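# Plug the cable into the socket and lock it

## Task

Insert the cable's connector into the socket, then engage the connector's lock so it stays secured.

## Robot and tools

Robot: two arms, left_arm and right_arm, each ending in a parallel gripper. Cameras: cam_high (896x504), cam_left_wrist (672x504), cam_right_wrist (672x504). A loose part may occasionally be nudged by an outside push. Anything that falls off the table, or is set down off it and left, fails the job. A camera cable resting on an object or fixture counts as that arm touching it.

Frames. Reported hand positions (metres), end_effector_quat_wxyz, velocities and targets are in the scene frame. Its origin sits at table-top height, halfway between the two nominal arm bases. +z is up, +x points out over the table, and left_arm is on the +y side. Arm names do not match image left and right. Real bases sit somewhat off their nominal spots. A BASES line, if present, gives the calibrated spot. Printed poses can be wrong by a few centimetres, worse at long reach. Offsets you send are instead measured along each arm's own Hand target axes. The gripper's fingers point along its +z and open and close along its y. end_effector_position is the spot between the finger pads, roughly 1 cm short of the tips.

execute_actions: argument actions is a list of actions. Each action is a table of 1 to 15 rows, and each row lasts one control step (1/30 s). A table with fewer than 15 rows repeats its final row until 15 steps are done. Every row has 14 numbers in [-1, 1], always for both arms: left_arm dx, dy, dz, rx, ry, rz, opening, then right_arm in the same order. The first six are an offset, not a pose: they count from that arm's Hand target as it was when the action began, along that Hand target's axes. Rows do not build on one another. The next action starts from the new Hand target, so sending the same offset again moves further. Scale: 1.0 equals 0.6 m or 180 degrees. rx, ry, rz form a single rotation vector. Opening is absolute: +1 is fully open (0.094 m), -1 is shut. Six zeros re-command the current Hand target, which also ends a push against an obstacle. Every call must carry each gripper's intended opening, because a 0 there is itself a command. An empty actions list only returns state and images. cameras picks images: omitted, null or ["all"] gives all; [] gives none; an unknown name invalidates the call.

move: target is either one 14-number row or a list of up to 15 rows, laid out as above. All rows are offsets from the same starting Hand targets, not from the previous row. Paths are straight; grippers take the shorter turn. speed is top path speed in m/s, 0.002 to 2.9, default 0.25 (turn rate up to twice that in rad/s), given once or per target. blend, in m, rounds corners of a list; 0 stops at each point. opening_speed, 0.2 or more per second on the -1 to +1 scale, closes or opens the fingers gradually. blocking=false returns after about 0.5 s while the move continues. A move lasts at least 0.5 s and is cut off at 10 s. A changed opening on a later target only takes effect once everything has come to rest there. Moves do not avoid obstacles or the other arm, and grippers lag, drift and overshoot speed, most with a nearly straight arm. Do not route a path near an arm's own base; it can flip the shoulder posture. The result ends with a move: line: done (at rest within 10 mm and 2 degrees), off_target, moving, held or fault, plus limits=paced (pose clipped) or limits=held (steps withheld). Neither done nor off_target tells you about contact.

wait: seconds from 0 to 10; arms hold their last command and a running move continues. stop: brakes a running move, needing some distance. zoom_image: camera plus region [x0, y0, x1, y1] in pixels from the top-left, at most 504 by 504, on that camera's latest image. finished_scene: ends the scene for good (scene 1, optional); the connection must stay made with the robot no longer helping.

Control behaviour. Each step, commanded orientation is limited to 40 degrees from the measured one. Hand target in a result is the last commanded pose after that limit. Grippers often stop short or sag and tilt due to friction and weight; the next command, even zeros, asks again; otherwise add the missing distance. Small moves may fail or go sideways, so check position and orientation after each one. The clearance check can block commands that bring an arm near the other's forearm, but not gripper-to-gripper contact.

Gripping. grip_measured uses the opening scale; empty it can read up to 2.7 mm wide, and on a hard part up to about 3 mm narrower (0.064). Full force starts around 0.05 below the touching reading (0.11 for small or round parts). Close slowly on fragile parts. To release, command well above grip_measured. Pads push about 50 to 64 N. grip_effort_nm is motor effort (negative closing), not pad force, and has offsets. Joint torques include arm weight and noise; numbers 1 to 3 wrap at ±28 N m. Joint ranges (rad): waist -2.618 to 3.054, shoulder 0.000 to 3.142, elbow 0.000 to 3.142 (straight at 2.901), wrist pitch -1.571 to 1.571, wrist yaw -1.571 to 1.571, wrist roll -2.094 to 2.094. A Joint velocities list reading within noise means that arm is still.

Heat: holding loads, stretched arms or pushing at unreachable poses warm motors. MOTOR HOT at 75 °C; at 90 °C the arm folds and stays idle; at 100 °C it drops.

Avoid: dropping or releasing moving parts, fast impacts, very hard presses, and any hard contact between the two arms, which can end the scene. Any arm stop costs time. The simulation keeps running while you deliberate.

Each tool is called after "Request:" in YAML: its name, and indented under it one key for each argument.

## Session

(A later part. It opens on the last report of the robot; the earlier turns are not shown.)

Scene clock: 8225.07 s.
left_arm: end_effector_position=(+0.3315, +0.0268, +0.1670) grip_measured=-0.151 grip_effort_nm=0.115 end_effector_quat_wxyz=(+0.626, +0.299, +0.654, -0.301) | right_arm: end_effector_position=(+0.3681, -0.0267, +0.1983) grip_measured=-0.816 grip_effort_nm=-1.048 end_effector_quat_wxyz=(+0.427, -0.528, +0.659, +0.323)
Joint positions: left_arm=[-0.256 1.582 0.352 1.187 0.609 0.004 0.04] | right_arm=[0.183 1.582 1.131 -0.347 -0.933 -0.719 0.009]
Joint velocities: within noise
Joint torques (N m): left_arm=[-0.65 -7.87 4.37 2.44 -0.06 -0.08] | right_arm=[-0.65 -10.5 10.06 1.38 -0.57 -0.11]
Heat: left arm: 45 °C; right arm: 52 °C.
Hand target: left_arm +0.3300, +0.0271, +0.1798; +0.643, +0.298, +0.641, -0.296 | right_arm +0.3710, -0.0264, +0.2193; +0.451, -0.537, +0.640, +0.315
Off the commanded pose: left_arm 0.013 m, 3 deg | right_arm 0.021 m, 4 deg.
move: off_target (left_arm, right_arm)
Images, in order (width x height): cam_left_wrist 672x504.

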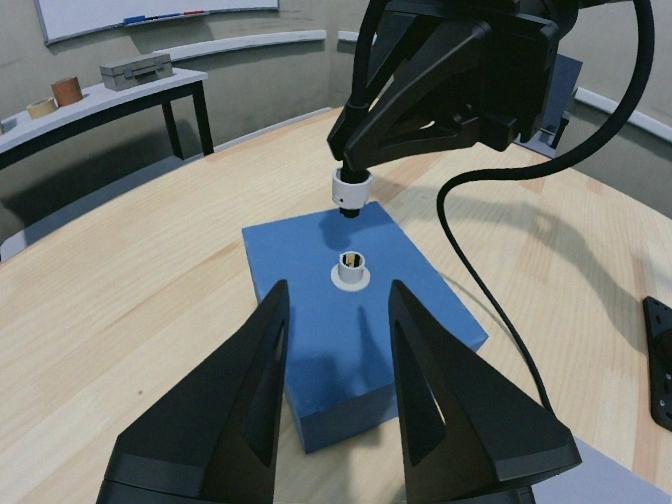

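Request:
zoom_image:
  camera: "cam_left_wrist"
  region: [280, 400, 350, 470]

Request:
zoom_image:
  camera: "cam_left_wrist"
  region: [440, 310, 510, 380]

Request:
zoom_image:
  camera: "cam_left_wrist"
  region: [230, 215, 290, 305]

Scaled by 7.200 from the camera's 672x504 image, which has a finer 960x720 frame.

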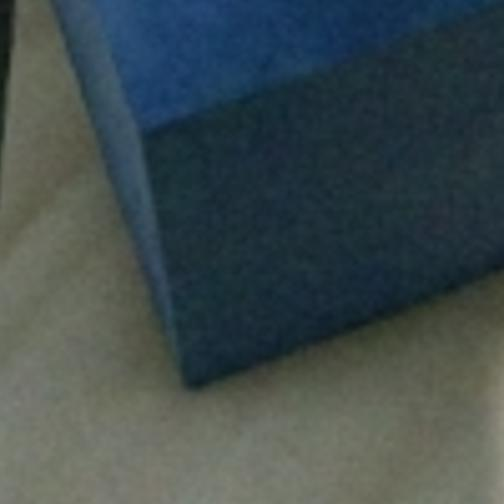

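Scaled by 7.200 from the camera's 672x504 image, which has a finer 960x720 frame.

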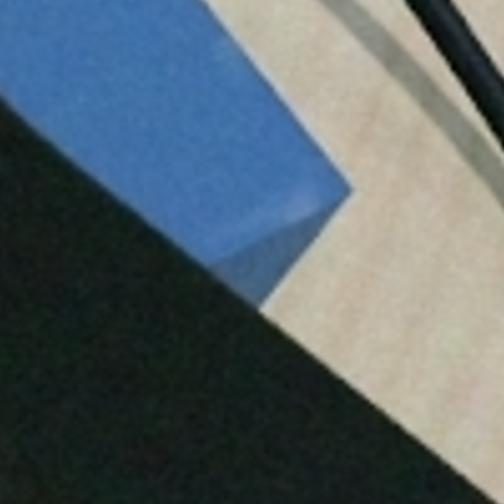

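Scaled by 5.600 from the camera's 672x504 image, which has a finer 960x720 frame.

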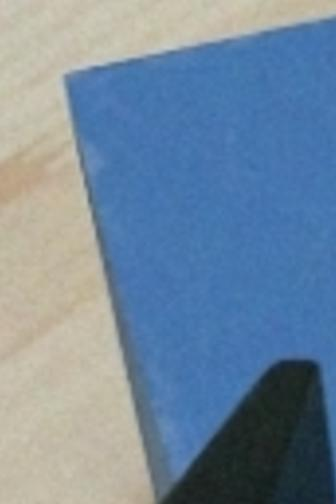

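Request:
zoom_image:
  camera: "cam_left_wrist"
  region: [328, 188, 376, 222]

Scaled by 10.500 from the camera's 672x504 image, which has a finer 960x720 frame.

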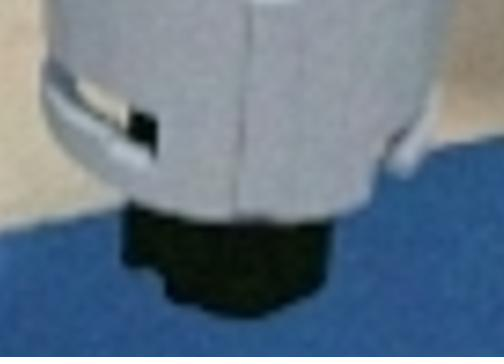

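Request:
move:
  target: [0.0663,0.026,0.0676,0.1556,0,0,-0.15,0,0,0,0,0,0,-0.92]
  speed: 0.1
  cameras: ["cam_left_wrist"]

Request:
zoom_image:
  camera: "cam_left_wrist"
  region: [305, 120, 365, 190]

Scene clock: 8366.50 s.
left_arm: end_effector_position=(+0.3636, +0.0049, +0.1392) grip_measured=-0.151 grip_effort_nm=0.110 end_effector_quat_wxyz=(+0.546, +0.439, +0.558, -0.445) | right_arm: end_effector_position=(+0.3681, -0.0267, +0.1983) grip_measured=-0.816 grip_effort_nm=-1.053 end_effector_quat_wxyz=(+0.427, -0.528, +0.659, +0.323)
Joint positions: left_arm=[-0.133 2.021 0.734 1.265 1.207 0.004 0.04] | right_arm=[0.183 1.582 1.131 -0.347 -0.933 -0.719 0.009]
Joint velocities: within noise
Joint torques (N m): left_arm=[0.62 -7.05 5.94 1.99 0.14 -0.01] | right_arm=[-0.64 -10.47 9.95 1.37 -0.58 -0.09]
Heat: left arm: 50 °C; right arm: 52 °C.
Hand target: left_arm +0.3682, +0.0062, +0.1403; +0.552, +0.445, +0.550, -0.442 | right_arm +0.3710, -0.0264, +0.2193; +0.451, -0.537, +0.640, +0.315
Off the commanded pose: left_arm 0.005 m, 1 deg | right_arm 0.021 m, 4 deg.
move: off_target (right_arm)
Images, in order (width x height): cam_left_wrist 672x504.

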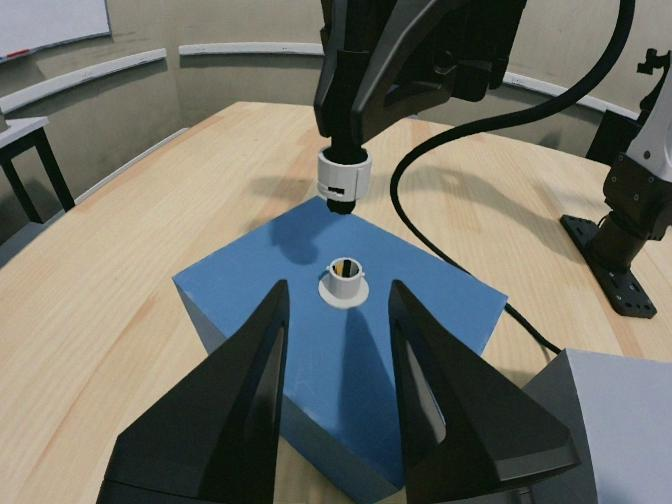

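Scaled by 7.200 from the camera's 672x504 image, which has a finer 960x720 frame.

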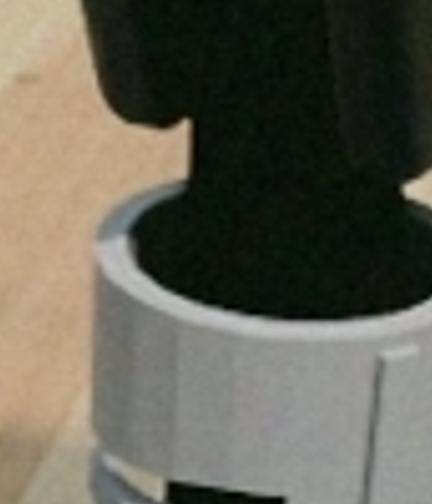

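Request:
zoom_image:
  camera: "cam_left_wrist"
  region: [312, 170, 372, 230]

Request:
zoom_image:
  camera: "cam_left_wrist"
  region: [325, 195, 355, 220]

Scaled by 8.400 from the camera's 672x504 image, which has a finer 960x720 frame.

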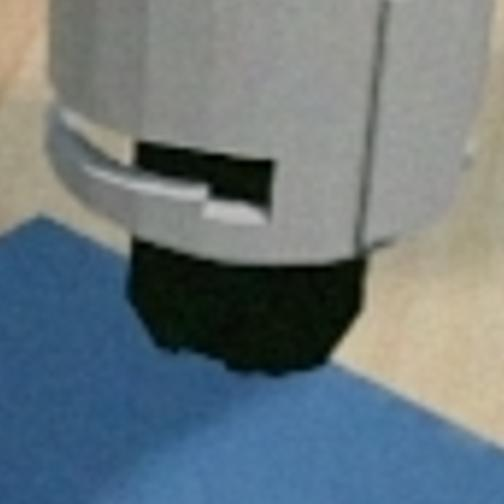

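Scaled by 16.800 from the camera's 672x504 image, which has a finer 960x720 frame.

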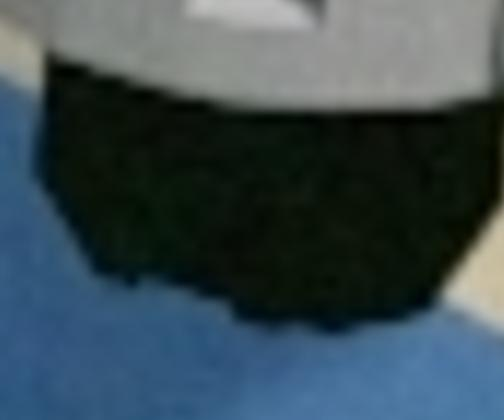

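Request:
move:
  target: [-0.0083,0.01,0.045,0,0,0,0.4,0,0,0,0,0,0,-0.92]
  speed: 0.06
  cameras: ["cam_left_wrist"]

Request:
zoom_image:
  camera: "cam_left_wrist"
  region: [305, 215, 365, 275]

Scene clock: 8459.73 s.
left_arm: end_effector_position=(+0.3733, -0.0167, +0.1459) grip_measured=+0.399 grip_effort_nm=0.115 end_effector_quat_wxyz=(+0.547, +0.446, +0.550, -0.446) | right_arm: end_effector_position=(+0.3681, -0.0267, +0.1983) grip_measured=-0.816 grip_effort_nm=-1.043 end_effector_quat_wxyz=(+0.427, -0.529, +0.659, +0.322)
Joint positions: left_arm=[-0.188 2.039 0.804 1.227 1.167 0.004 0.066] | right_arm=[0.183 1.582 1.131 -0.347 -0.933 -0.72 0.009]
Joint velocities: within noise
Joint torques (N m): left_arm=[-0.47 -7.41 6.2 1.95 -0.08 -0.05] | right_arm=[-0.73 -10.41 10.06 1.38 -0.57 -0.11]
Heat: left arm: 45 °C; right arm: 52 °C.
Hand target: left_arm +0.3798, -0.0188, +0.1453; +0.552, +0.445, +0.550, -0.442 | right_arm +0.3710, -0.0264, +0.2193; +0.451, -0.537, +0.640, +0.315
Off the commanded pose: left_arm 0.007 m, 1 deg | right_arm 0.021 m, 4 deg.
move: off_target (right_arm)
Images, in order (width x height): cam_left_wrist 672x504.

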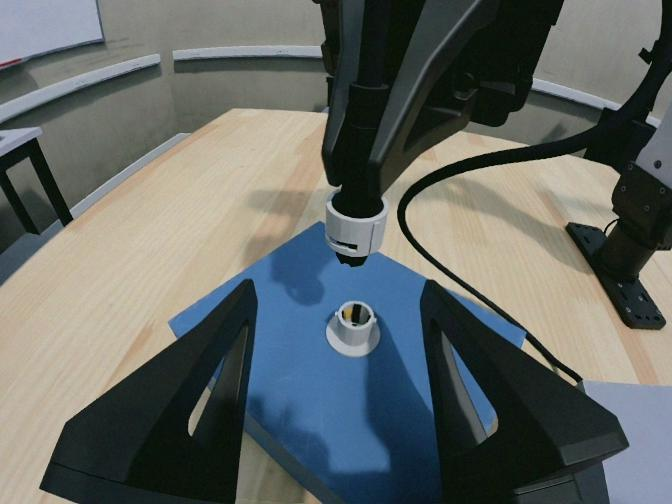

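Scaled by 8.400 from the camera's 672x504 image, which has a finer 960x720 frame.

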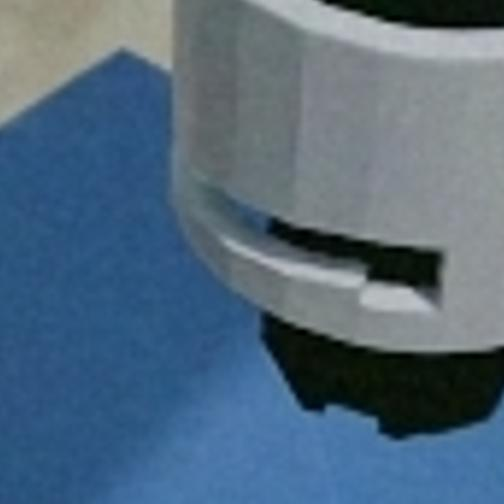

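Request:
zoom_image:
  camera: "cam_left_wrist"
  region: [330, 245, 375, 275]

Request:
zoom_image:
  camera: "cam_left_wrist"
  region: [322, 290, 386, 360]

Scaled by 11.200 from the camera's 672x504 image, which has a finer 960x720 frame.

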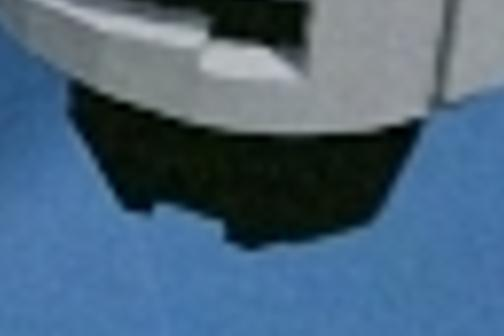

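Scaled by 7.200 from the camera's 672x504 image, which has a finer 960x720 frame.

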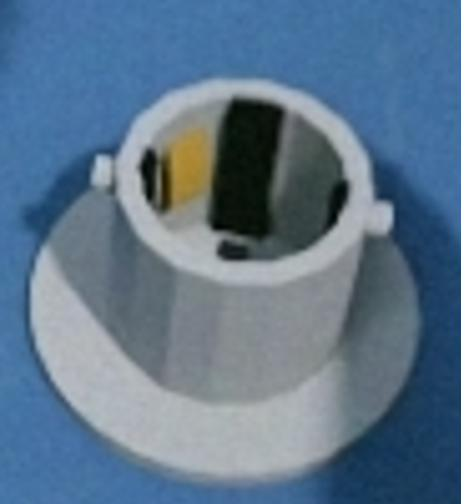

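Request:
zoom_image:
  camera: "cam_left_wrist"
  region: [318, 185, 398, 275]

Scaled by 5.600 from the camera's 672x504 image, which has a finer 960x720 frame.

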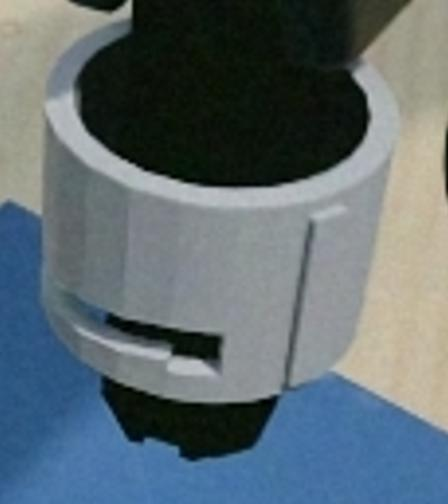

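Request:
move:
  target: [0,0,0,0,0,0,0.4,0.0042,-0.0067,-0.0033,-0.0966,-0.0086,-0.0418,-0.92]
  speed: 0.08
  cameras: ["cam_left_wrist","cam_right_wrist"]

Request:
zoom_image:
  camera: "cam_left_wrist"
  region: [325, 240, 370, 270]

Request:
zoom_image:
  camera: "cam_left_wrist"
  region: [318, 185, 398, 275]

Request:
zoom_image:
  camera: "cam_right_wrist"
  region: [290, 270, 410, 400]

Scene clock: 8691.20 s.
left_arm: end_effector_position=(+0.3735, -0.0166, +0.1456) grip_measured=+0.399 grip_effort_nm=0.120 end_effector_quat_wxyz=(+0.547, +0.445, +0.551, -0.446) | right_arm: end_effector_position=(+0.3676, -0.0295, +0.2058) grip_measured=-0.816 grip_effort_nm=-1.048 end_effector_quat_wxyz=(-0.376, +0.633, -0.554, -0.389)
Joint positions: left_arm=[-0.188 2.039 0.804 1.224 1.165 0.004 0.066] | right_arm=[0.131 1.889 1.591 -1.07 -1.134 -1.398 0.009]
Joint velocities: within noise
Joint torques (N m): left_arm=[-0.49 -7.43 6.23 1.93 -0.1 -0.04] | right_arm=[-0.96 -9.89 10.39 0.43 -0.77 -0.13]
Heat: left arm: 45 °C; right arm: 52 °C.
Hand target: left_arm +0.3798, -0.0188, +0.1453; +0.552, +0.445, +0.550, -0.442 | right_arm +0.3744, -0.0301, +0.2182; -0.393, +0.636, -0.542, -0.385
Off the commanded pose: left_arm 0.007 m, 1 deg | right_arm 0.014 m, 2 deg.
move: off_target (right_arm)
Images, in order (width x height): cam_left_wrist 672x504, cam_right_wrist 672x504.

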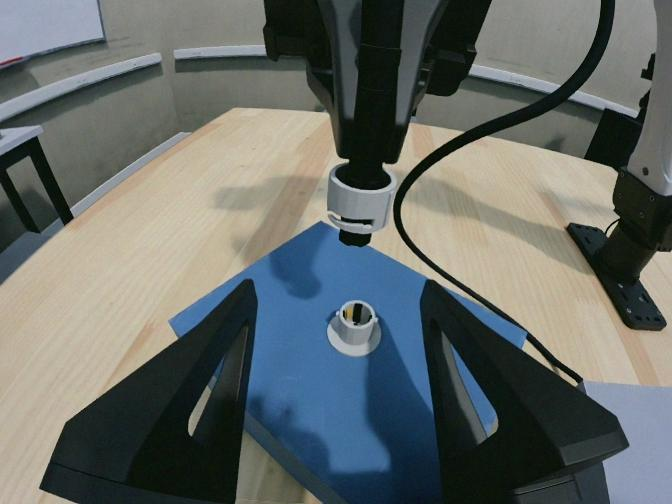

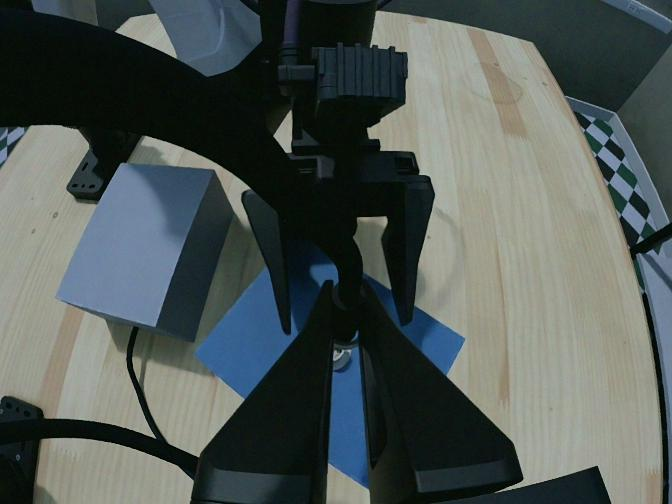

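Scaled by 11.200 from the camera's 672x504 image, which has a finer 960x720 frame.

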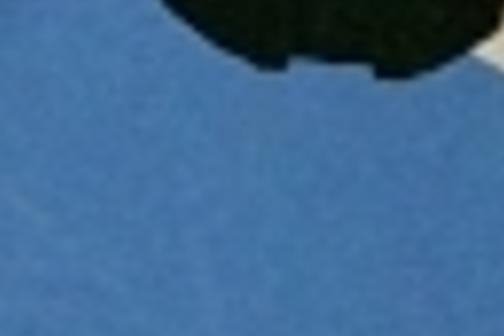

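Scaled by 5.600 from the camera's 672x504 image, which has a finer 960x720 frame.

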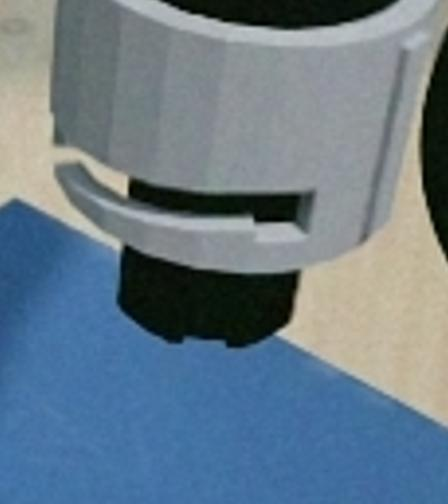

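Scaled by 3.877 from the camera's 672x504 image, which has a finer 960x720 frame.

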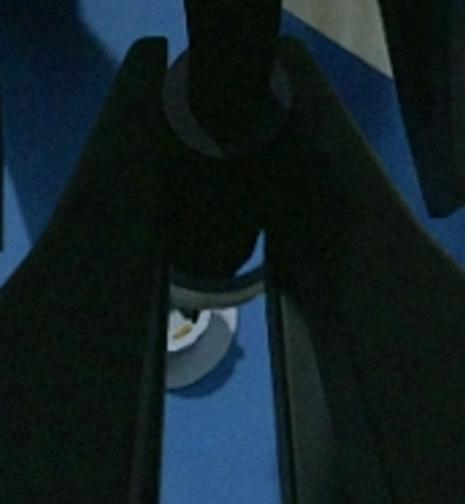

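Request:
zoom_image:
  camera: "cam_left_wrist"
  region: [316, 150, 406, 250]

Request:
zoom_image:
  camera: "cam_left_wrist"
  region: [330, 222, 380, 252]

Scaled by 5.040 from the camera's 672x504 image, which has a finer 960x720 frame.

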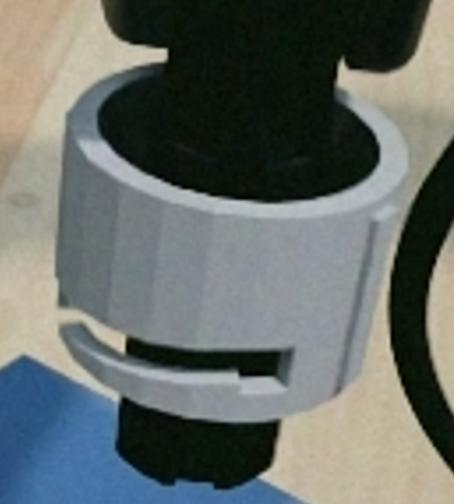

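Scaled by 10.080 from the camera's 672x504 image, which has a finer 960x720 frame.

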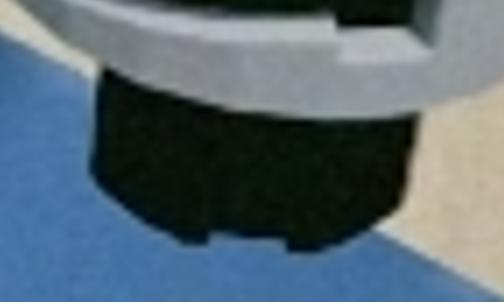

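Request:
move:
  target: [0,0,0,0,0,0,0.4,0.0402,0.0011,0.0167,0.0127,0.0011,0.0055,-0.92]
  speed: 0.05

Scene clock: 8763.47 s.
left_arm: end_effector_position=(+0.3735, -0.0166, +0.1455) grip_measured=+0.399 grip_effort_nm=0.120 end_effector_quat_wxyz=(+0.546, +0.445, +0.551, -0.446) | right_arm: end_effector_position=(+0.3758, -0.0280, +0.1829) grip_measured=-0.816 grip_effort_nm=-1.048 end_effector_quat_wxyz=(-0.387, +0.624, -0.560, -0.383)
Joint positions: left_arm=[-0.188 2.039 0.804 1.224 1.165 0.004 0.066] | right_arm=[0.131 1.889 1.488 -0.888 -1.135 -1.321 0.009]
Joint velocities: within noise
Joint torques (N m): left_arm=[-0.46 -7.42 6.17 1.94 -0.09 -0.04] | right_arm=[-0.88 -13.5 5.6 0.84 -0.63 0.11]
Heat: left arm: 45 °C; right arm: 52 °C.
Hand target: left_arm +0.3798, -0.0188, +0.1453; +0.552, +0.445, +0.550, -0.442 | right_arm +0.3759, -0.0303, +0.1921; -0.401, +0.624, -0.556, -0.377
Off the commanded pose: left_arm 0.007 m, 1 deg | right_arm 0.009 m, 2 deg.
move: done

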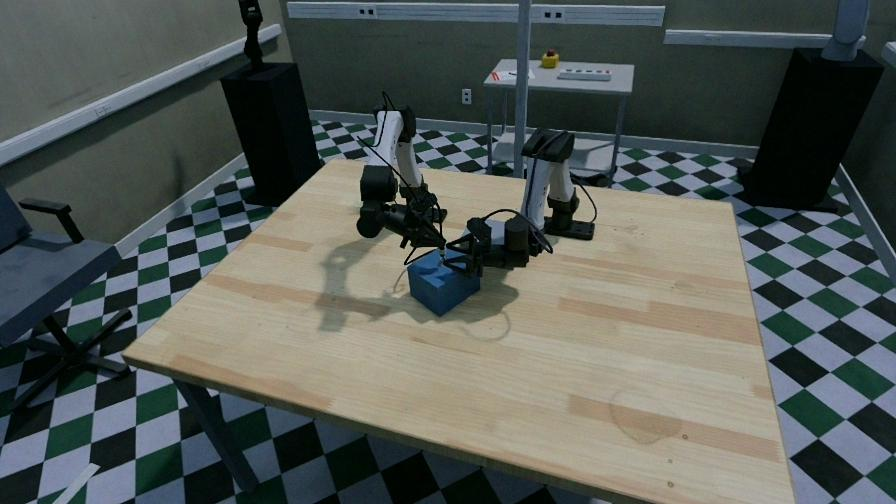

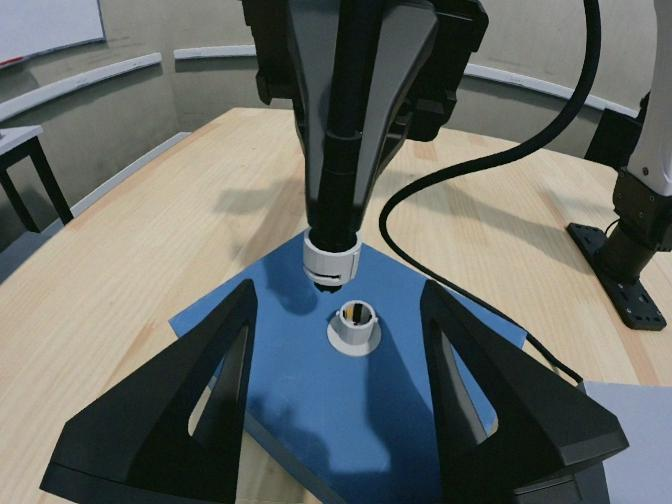

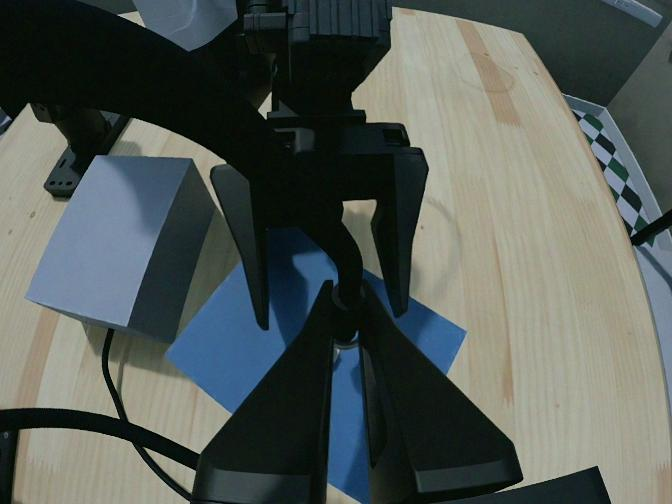

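Request:
move:
  target: [0,0,0,0,0,0,0.4,-0.0021,0.0211,0.0005,0,0,0,-0.92]
  speed: 0.05
  cameras: ["cam_high","cam_left_wrist","cam_right_wrist"]

Request:
zoom_image:
  camera: "cam_left_wrist"
  region: [310, 225, 400, 345]

Request:
zoom_image:
  camera: "cam_high"
  region: [415, 225, 475, 285]

Request:
zoom_image:
  camera: "cam_right_wrist"
  region: [300, 300, 390, 390]

Scene clock: 8782.63 s.
left_arm: end_effector_position=(+0.3735, -0.0166, +0.1455) grip_measured=+0.399 grip_effort_nm=0.115 end_effector_quat_wxyz=(+0.546, +0.445, +0.551, -0.446) | right_arm: end_effector_position=(+0.3652, -0.0299, +0.1791) grip_measured=-0.816 grip_effort_nm=-1.043 end_effector_quat_wxyz=(-0.385, +0.620, -0.565, -0.386)
Joint positions: left_arm=[-0.188 2.039 0.804 1.224 1.165 0.004 0.066] | right_arm=[0.131 1.851 1.423 -0.861 -1.135 -1.308 0.009]
Joint velocities: within noise
Joint torques (N m): left_arm=[-0.44 -7.42 6.24 1.93 -0.08 -0.04] | right_arm=[-0.23 -14.26 5.57 0.8 -0.65 0.13]
Heat: left arm: 45 °C; right arm: 50 °C.
Hand target: left_arm +0.3798, -0.0188, +0.1453; +0.552, +0.445, +0.550, -0.442 | right_arm +0.3632, -0.0303, +0.1921; -0.401, +0.623, -0.556, -0.377
Off the commanded pose: left_arm 0.007 m, 1 deg | right_arm 0.013 m, 2 deg.
move: off_target (right_arm)

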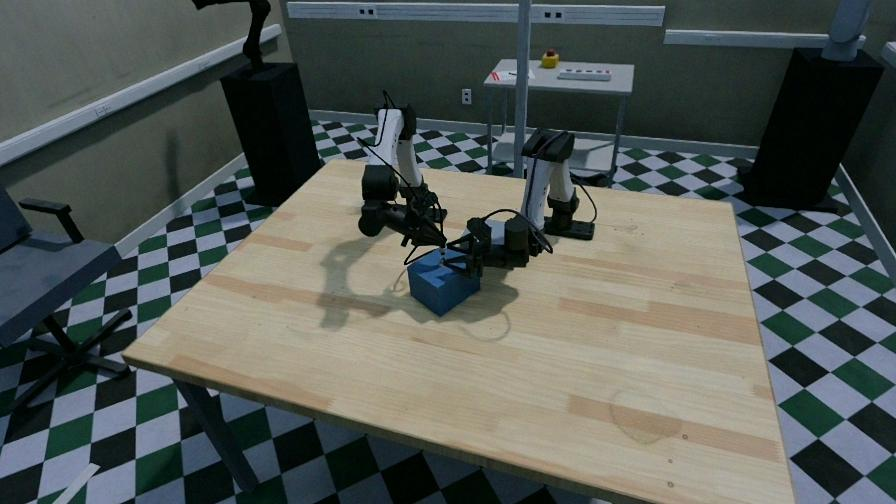

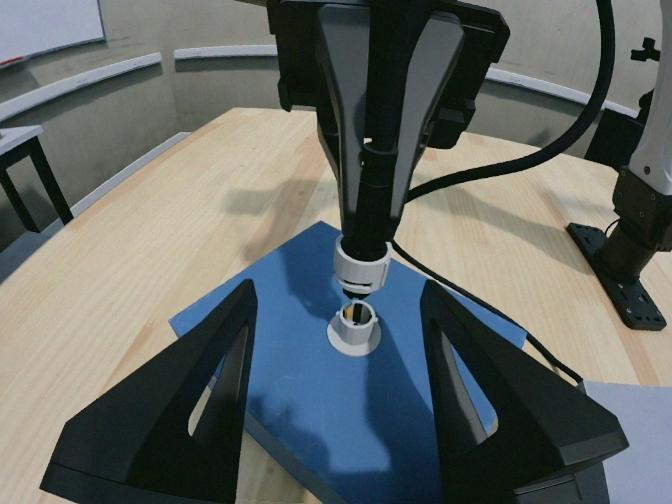

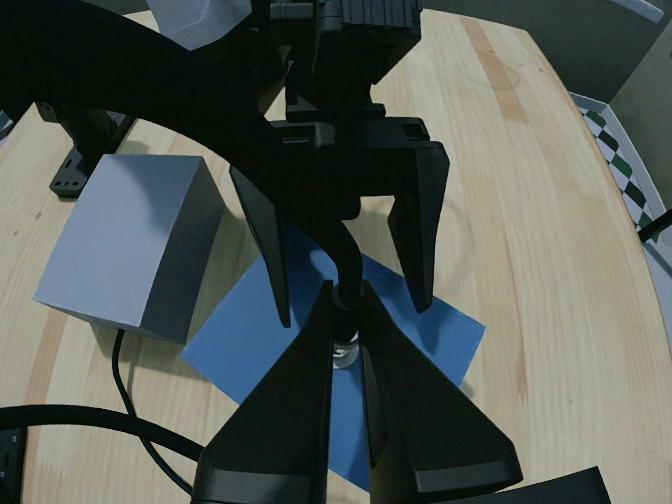

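Scaled by 4.200 from the camera's 672x504 image, which has a finer 960x720 frame.

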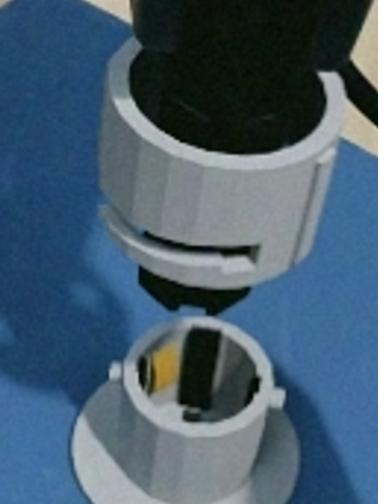

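Scaled by 8.400.

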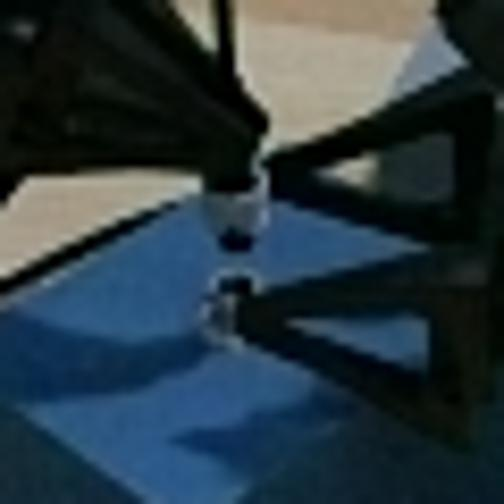

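Scaled by 5.600 from the camera's 672x504 image, which has a finer 960x720 frame.

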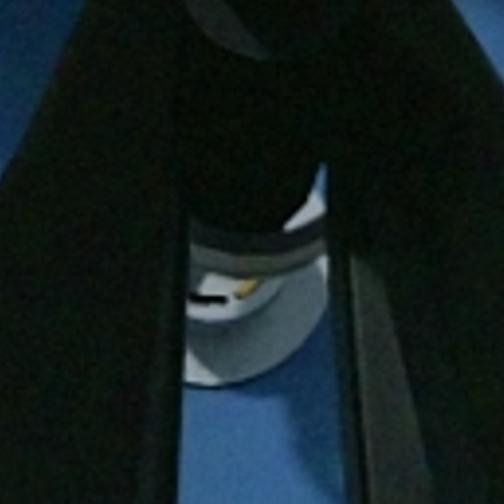

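Request:
move:
  target: [0,0,0,0,0,0,0.4,0.012,0.0034,0.0053,0.0076,0.0007,0.0033,-0.92]
  speed: 0.03
  cameras: ["cam_high","cam_left_wrist"]

Request:
zoom_image:
  camera: "cam_left_wrist"
  region: [320, 265, 395, 340]

Scene clock: 8813.17 s.
left_arm: end_effector_position=(+0.3735, -0.0166, +0.1455) grip_measured=+0.399 grip_effort_nm=0.110 end_effector_quat_wxyz=(+0.546, +0.445, +0.552, -0.446) | right_arm: end_effector_position=(+0.3640, -0.0306, +0.1710) grip_measured=-0.816 grip_effort_nm=-1.043 end_effector_quat_wxyz=(-0.390, +0.611, -0.573, -0.382)
Joint positions: left_arm=[-0.188 2.039 0.804 1.224 1.165 0.004 0.066] | right_arm=[0.131 1.824 1.349 -0.76 -1.127 -1.245 0.009]
Joint velocities: within noise
Joint torques (N m): left_arm=[-0.46 -7.43 6.24 1.93 -0.08 -0.04] | right_arm=[-0.06 -14.13 5.59 0.89 -0.58 0.13]
Heat: left arm: 45 °C; right arm: 51 °C.
Hand target: left_arm +0.3798, -0.0188, +0.1453; +0.552, +0.445, +0.550, -0.442 | right_arm +0.3618, -0.0303, +0.1841; -0.406, +0.616, -0.564, -0.371
Off the commanded pose: left_arm 0.007 m, 1 deg | right_arm 0.013 m, 3 deg.
move: off_target (right_arm)
Images, in order (width x height): cam_high 896x504, cam_left_wrist 672x504.

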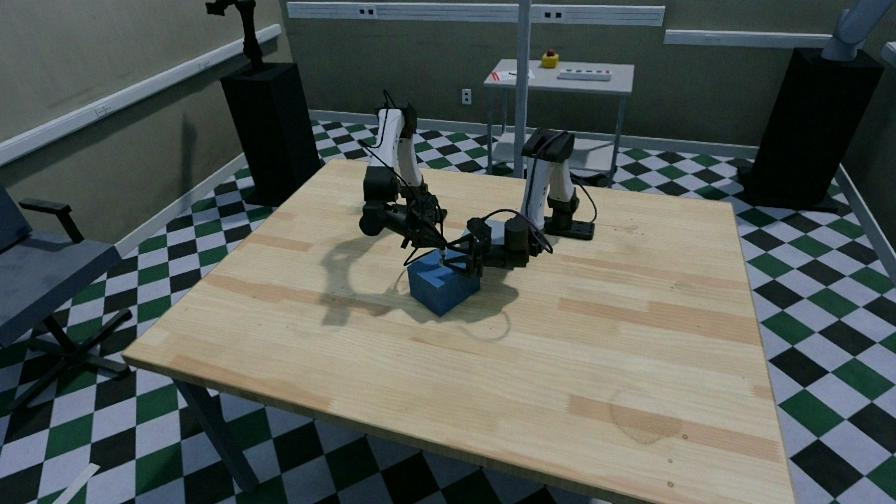

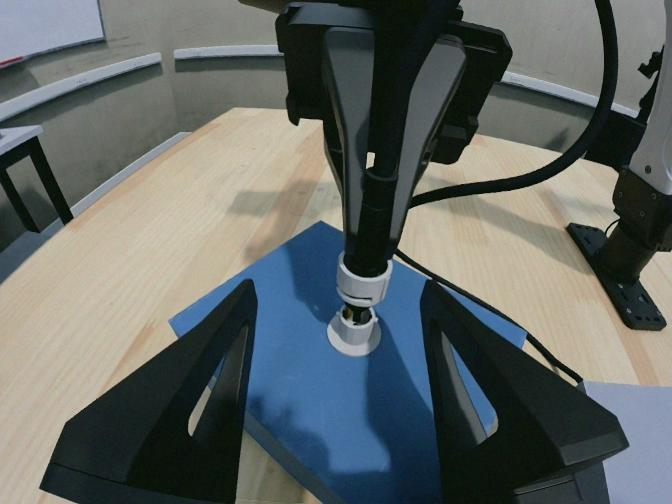

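Scaled by 6.720 from the camera's 672x504 image, which has a finer 960x720 frame.

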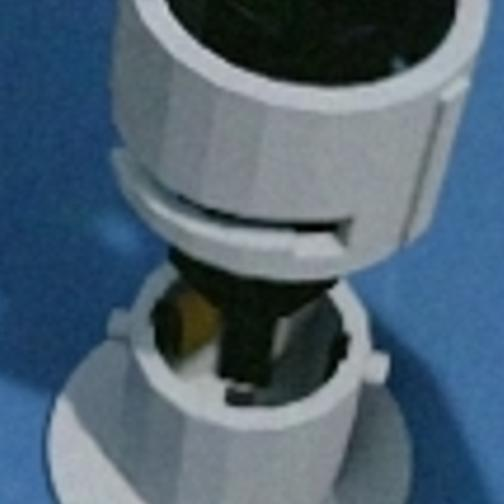

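Request:
zoom_image:
  camera: "cam_high"
  region: [425, 235, 465, 275]

Scaled by 12.600.

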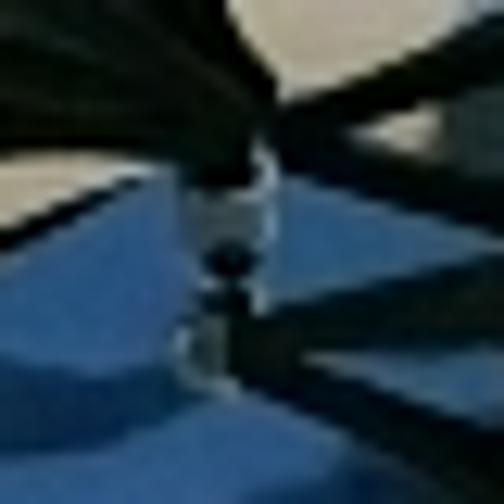

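Request:
move:
  target: [0,0,0,0,0,0,0.4,0.0152,0.002,0.0066,0,0,0,-0.92]
  speed: 0.02
  cameras: ["cam_left_wrist","cam_high"]

Request:
zoom_image:
  camera: "cam_left_wrist"
  region: [320, 265, 395, 340]

Scene clock: 8833.40 s.
left_arm: end_effector_position=(+0.3735, -0.0166, +0.1455) grip_measured=+0.399 grip_effort_nm=0.115 end_effector_quat_wxyz=(+0.546, +0.445, +0.552, -0.446) | right_arm: end_effector_position=(+0.3631, -0.0309, +0.1633) grip_measured=-0.816 grip_effort_nm=-1.048 end_effector_quat_wxyz=(-0.392, +0.612, -0.572, -0.380)
Joint positions: left_arm=[-0.188 2.039 0.804 1.224 1.165 0.004 0.066] | right_arm=[0.131 1.824 1.317 -0.72 -1.126 -1.243 0.009]
Joint velocities: within noise
Joint torques (N m): left_arm=[-0.44 -7.43 6.23 1.93 -0.09 -0.04] | right_arm=[-0.05 -13.29 5.56 0.9 -0.62 0.15]
Heat: left arm: 45 °C; right arm: 53 °C.
Hand target: left_arm +0.3798, -0.0188, +0.1453; +0.552, +0.445, +0.550, -0.442 | right_arm +0.3614, -0.0303, +0.1740; -0.406, +0.616, -0.564, -0.371
Off the commanded pose: left_arm 0.007 m, 1 deg | right_arm 0.011 m, 2 deg.
move: off_target (right_arm)
Images, in order (width x height): cam_high 896x504, cam_left_wrist 672x504.

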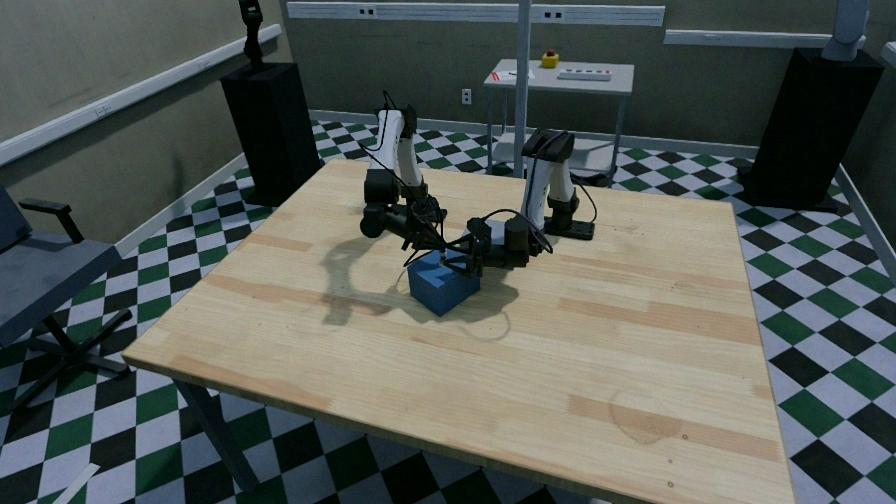

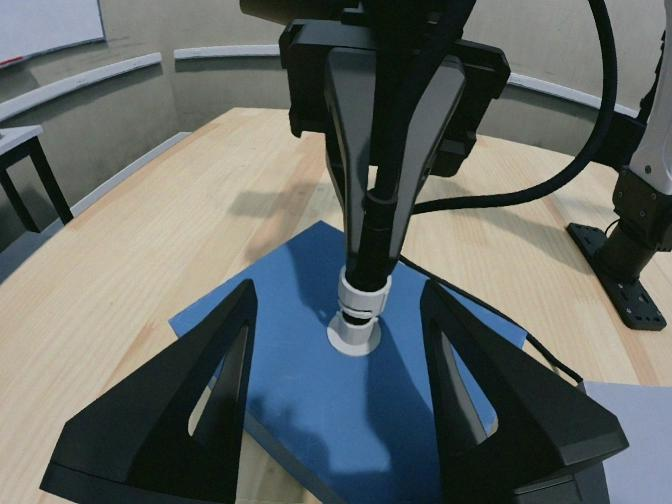

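Scaled by 6.720 from the camera's 672x504 image, which has a finer 960x720 frame.

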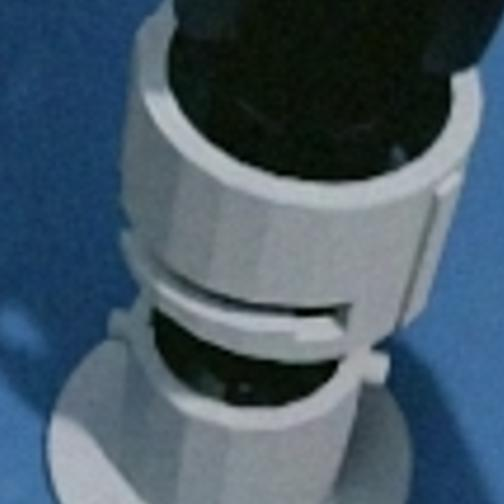

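Request:
move:
  target: [0,0,0,0,0,0,0.4,0.0122,0.0012,0.0053,0,0,0,-0.92]
  speed: 0.02
  cameras: ["cam_left_wrist"]

Request:
zoom_image:
  camera: "cam_left_wrist"
  region: [320, 265, 395, 340]

Scene clock: 8840.87 s.
left_arm: end_effector_position=(+0.3735, -0.0166, +0.1455) grip_measured=+0.399 grip_effort_nm=0.120 end_effector_quat_wxyz=(+0.546, +0.445, +0.552, -0.446) | right_arm: end_effector_position=(+0.3622, -0.0303, +0.1605) grip_measured=-0.816 grip_effort_nm=-1.048 end_effector_quat_wxyz=(-0.396, +0.612, -0.568, -0.382)
Joint positions: left_arm=[-0.188 2.039 0.804 1.224 1.165 0.004 0.066] | right_arm=[0.131 1.824 1.298 -0.693 -1.137 -1.242 0.009]
Joint velocities: within noise
Joint torques (N m): left_arm=[-0.43 -7.39 6.24 1.92 -0.08 -0.04] | right_arm=[-0.06 -12.53 5.29 0.96 -0.53 0.12]
Heat: left arm: 45 °C; right arm: 53 °C.
Hand target: left_arm +0.3798, -0.0188, +0.1453; +0.552, +0.445, +0.550, -0.442 | right_arm +0.3614, -0.0303, +0.1661; -0.406, +0.616, -0.564, -0.371
Off the commanded pose: left_arm 0.007 m, 1 deg | right_arm 0.006 m, 2 deg.
move: done
Images, in order (width x height): cam_left_wrist 672x504.

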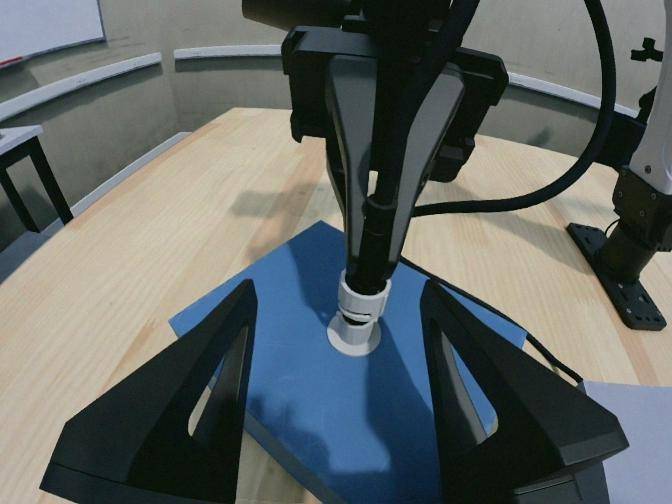

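Scaled by 6.720 from the camera's 672x504 image, which has a finer 960x720 frame.

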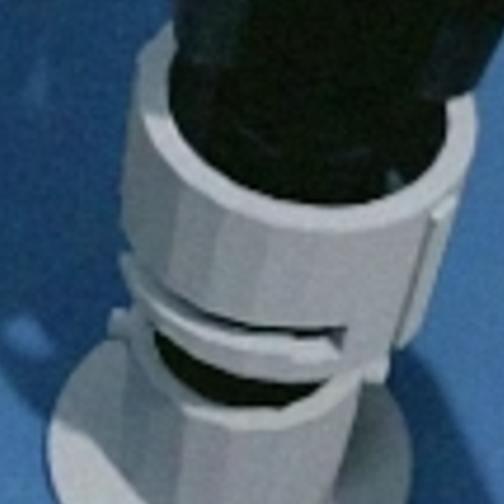

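Request:
move:
  target: [0,0,0,0,0,0,0.4,-0.0195,-0.0032,-0.0048,0,0.0139,0.0061,-0.92]
  speed: 0.03
  cameras: ["cam_left_wrist","cam_high"]

Request:
zoom_image:
  camera: "cam_left_wrist"
  region: [310, 225, 400, 345]

Request:
zoom_image:
  camera: "cam_high"
  region: [425, 235, 465, 275]

Scene clock: 8880.70 s.
left_arm: end_effector_position=(+0.3735, -0.0166, +0.1455) grip_measured=+0.399 grip_effort_nm=0.129 end_effector_quat_wxyz=(+0.546, +0.445, +0.552, -0.446) | right_arm: end_effector_position=(+0.3620, -0.0300, +0.1597) grip_measured=-0.816 grip_effort_nm=-1.038 end_effector_quat_wxyz=(-0.384, +0.612, -0.582, -0.374)
Joint positions: left_arm=[-0.188 2.039 0.804 1.224 1.165 0.004 0.066] | right_arm=[0.139 1.817 1.308 -0.711 -1.1 -1.221 0.009]
Joint velocities: within noise
Joint torques (N m): left_arm=[-0.42 -7.39 6.19 1.95 -0.08 -0.05] | right_arm=[0.5 -13.27 9.61 0.43 -0.41 0.14]
Heat: left arm: 45 °C; right arm: 53 °C.
Hand target: left_arm +0.3798, -0.0188, +0.1453; +0.552, +0.445, +0.550, -0.442 | right_arm +0.3621, -0.0282, +0.1780; -0.390, +0.619, -0.578, -0.362
Off the commanded pose: left_arm 0.007 m, 1 deg | right_arm 0.018 m, 2 deg.
move: off_target (right_arm)
Images, in order (width x height): cam_high 896x504, cam_left_wrist 672x504.

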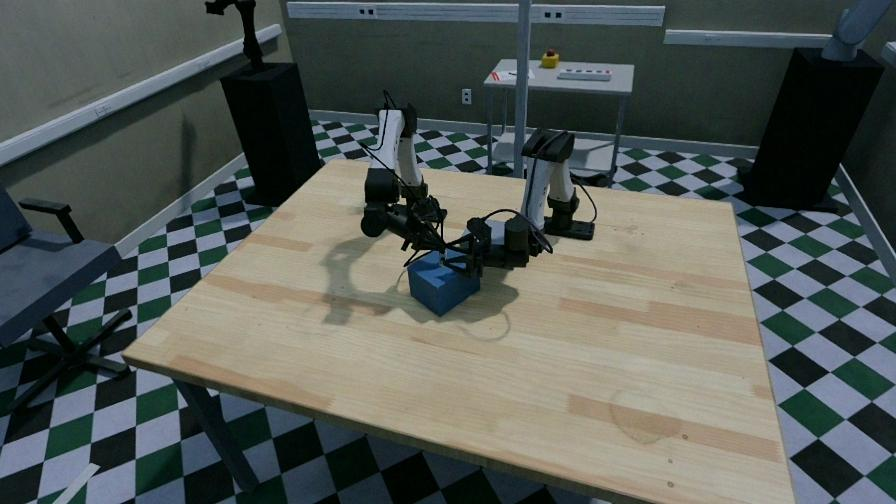

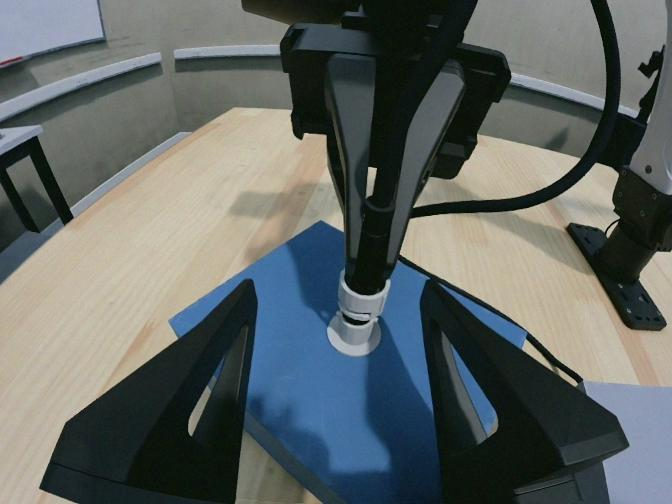

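Scaled by 4.200 from the camera's 672x504 image, which has a finer 960x720 frame.

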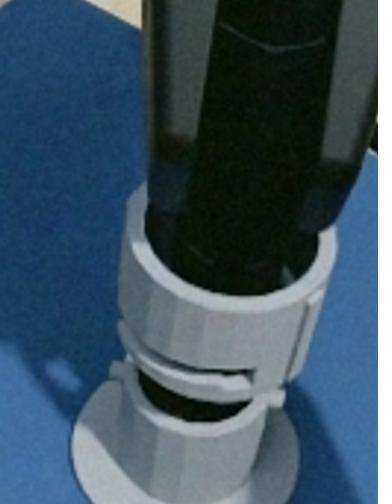

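Scaled by 12.600.

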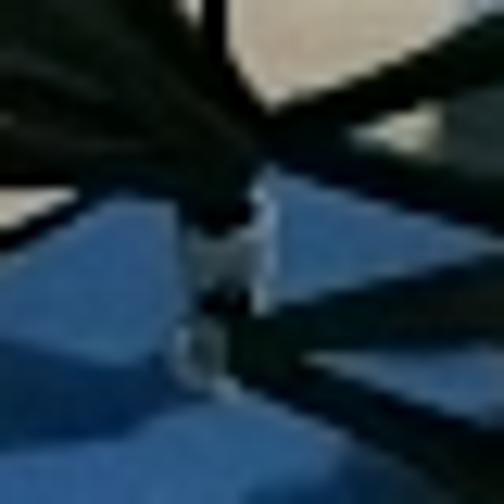

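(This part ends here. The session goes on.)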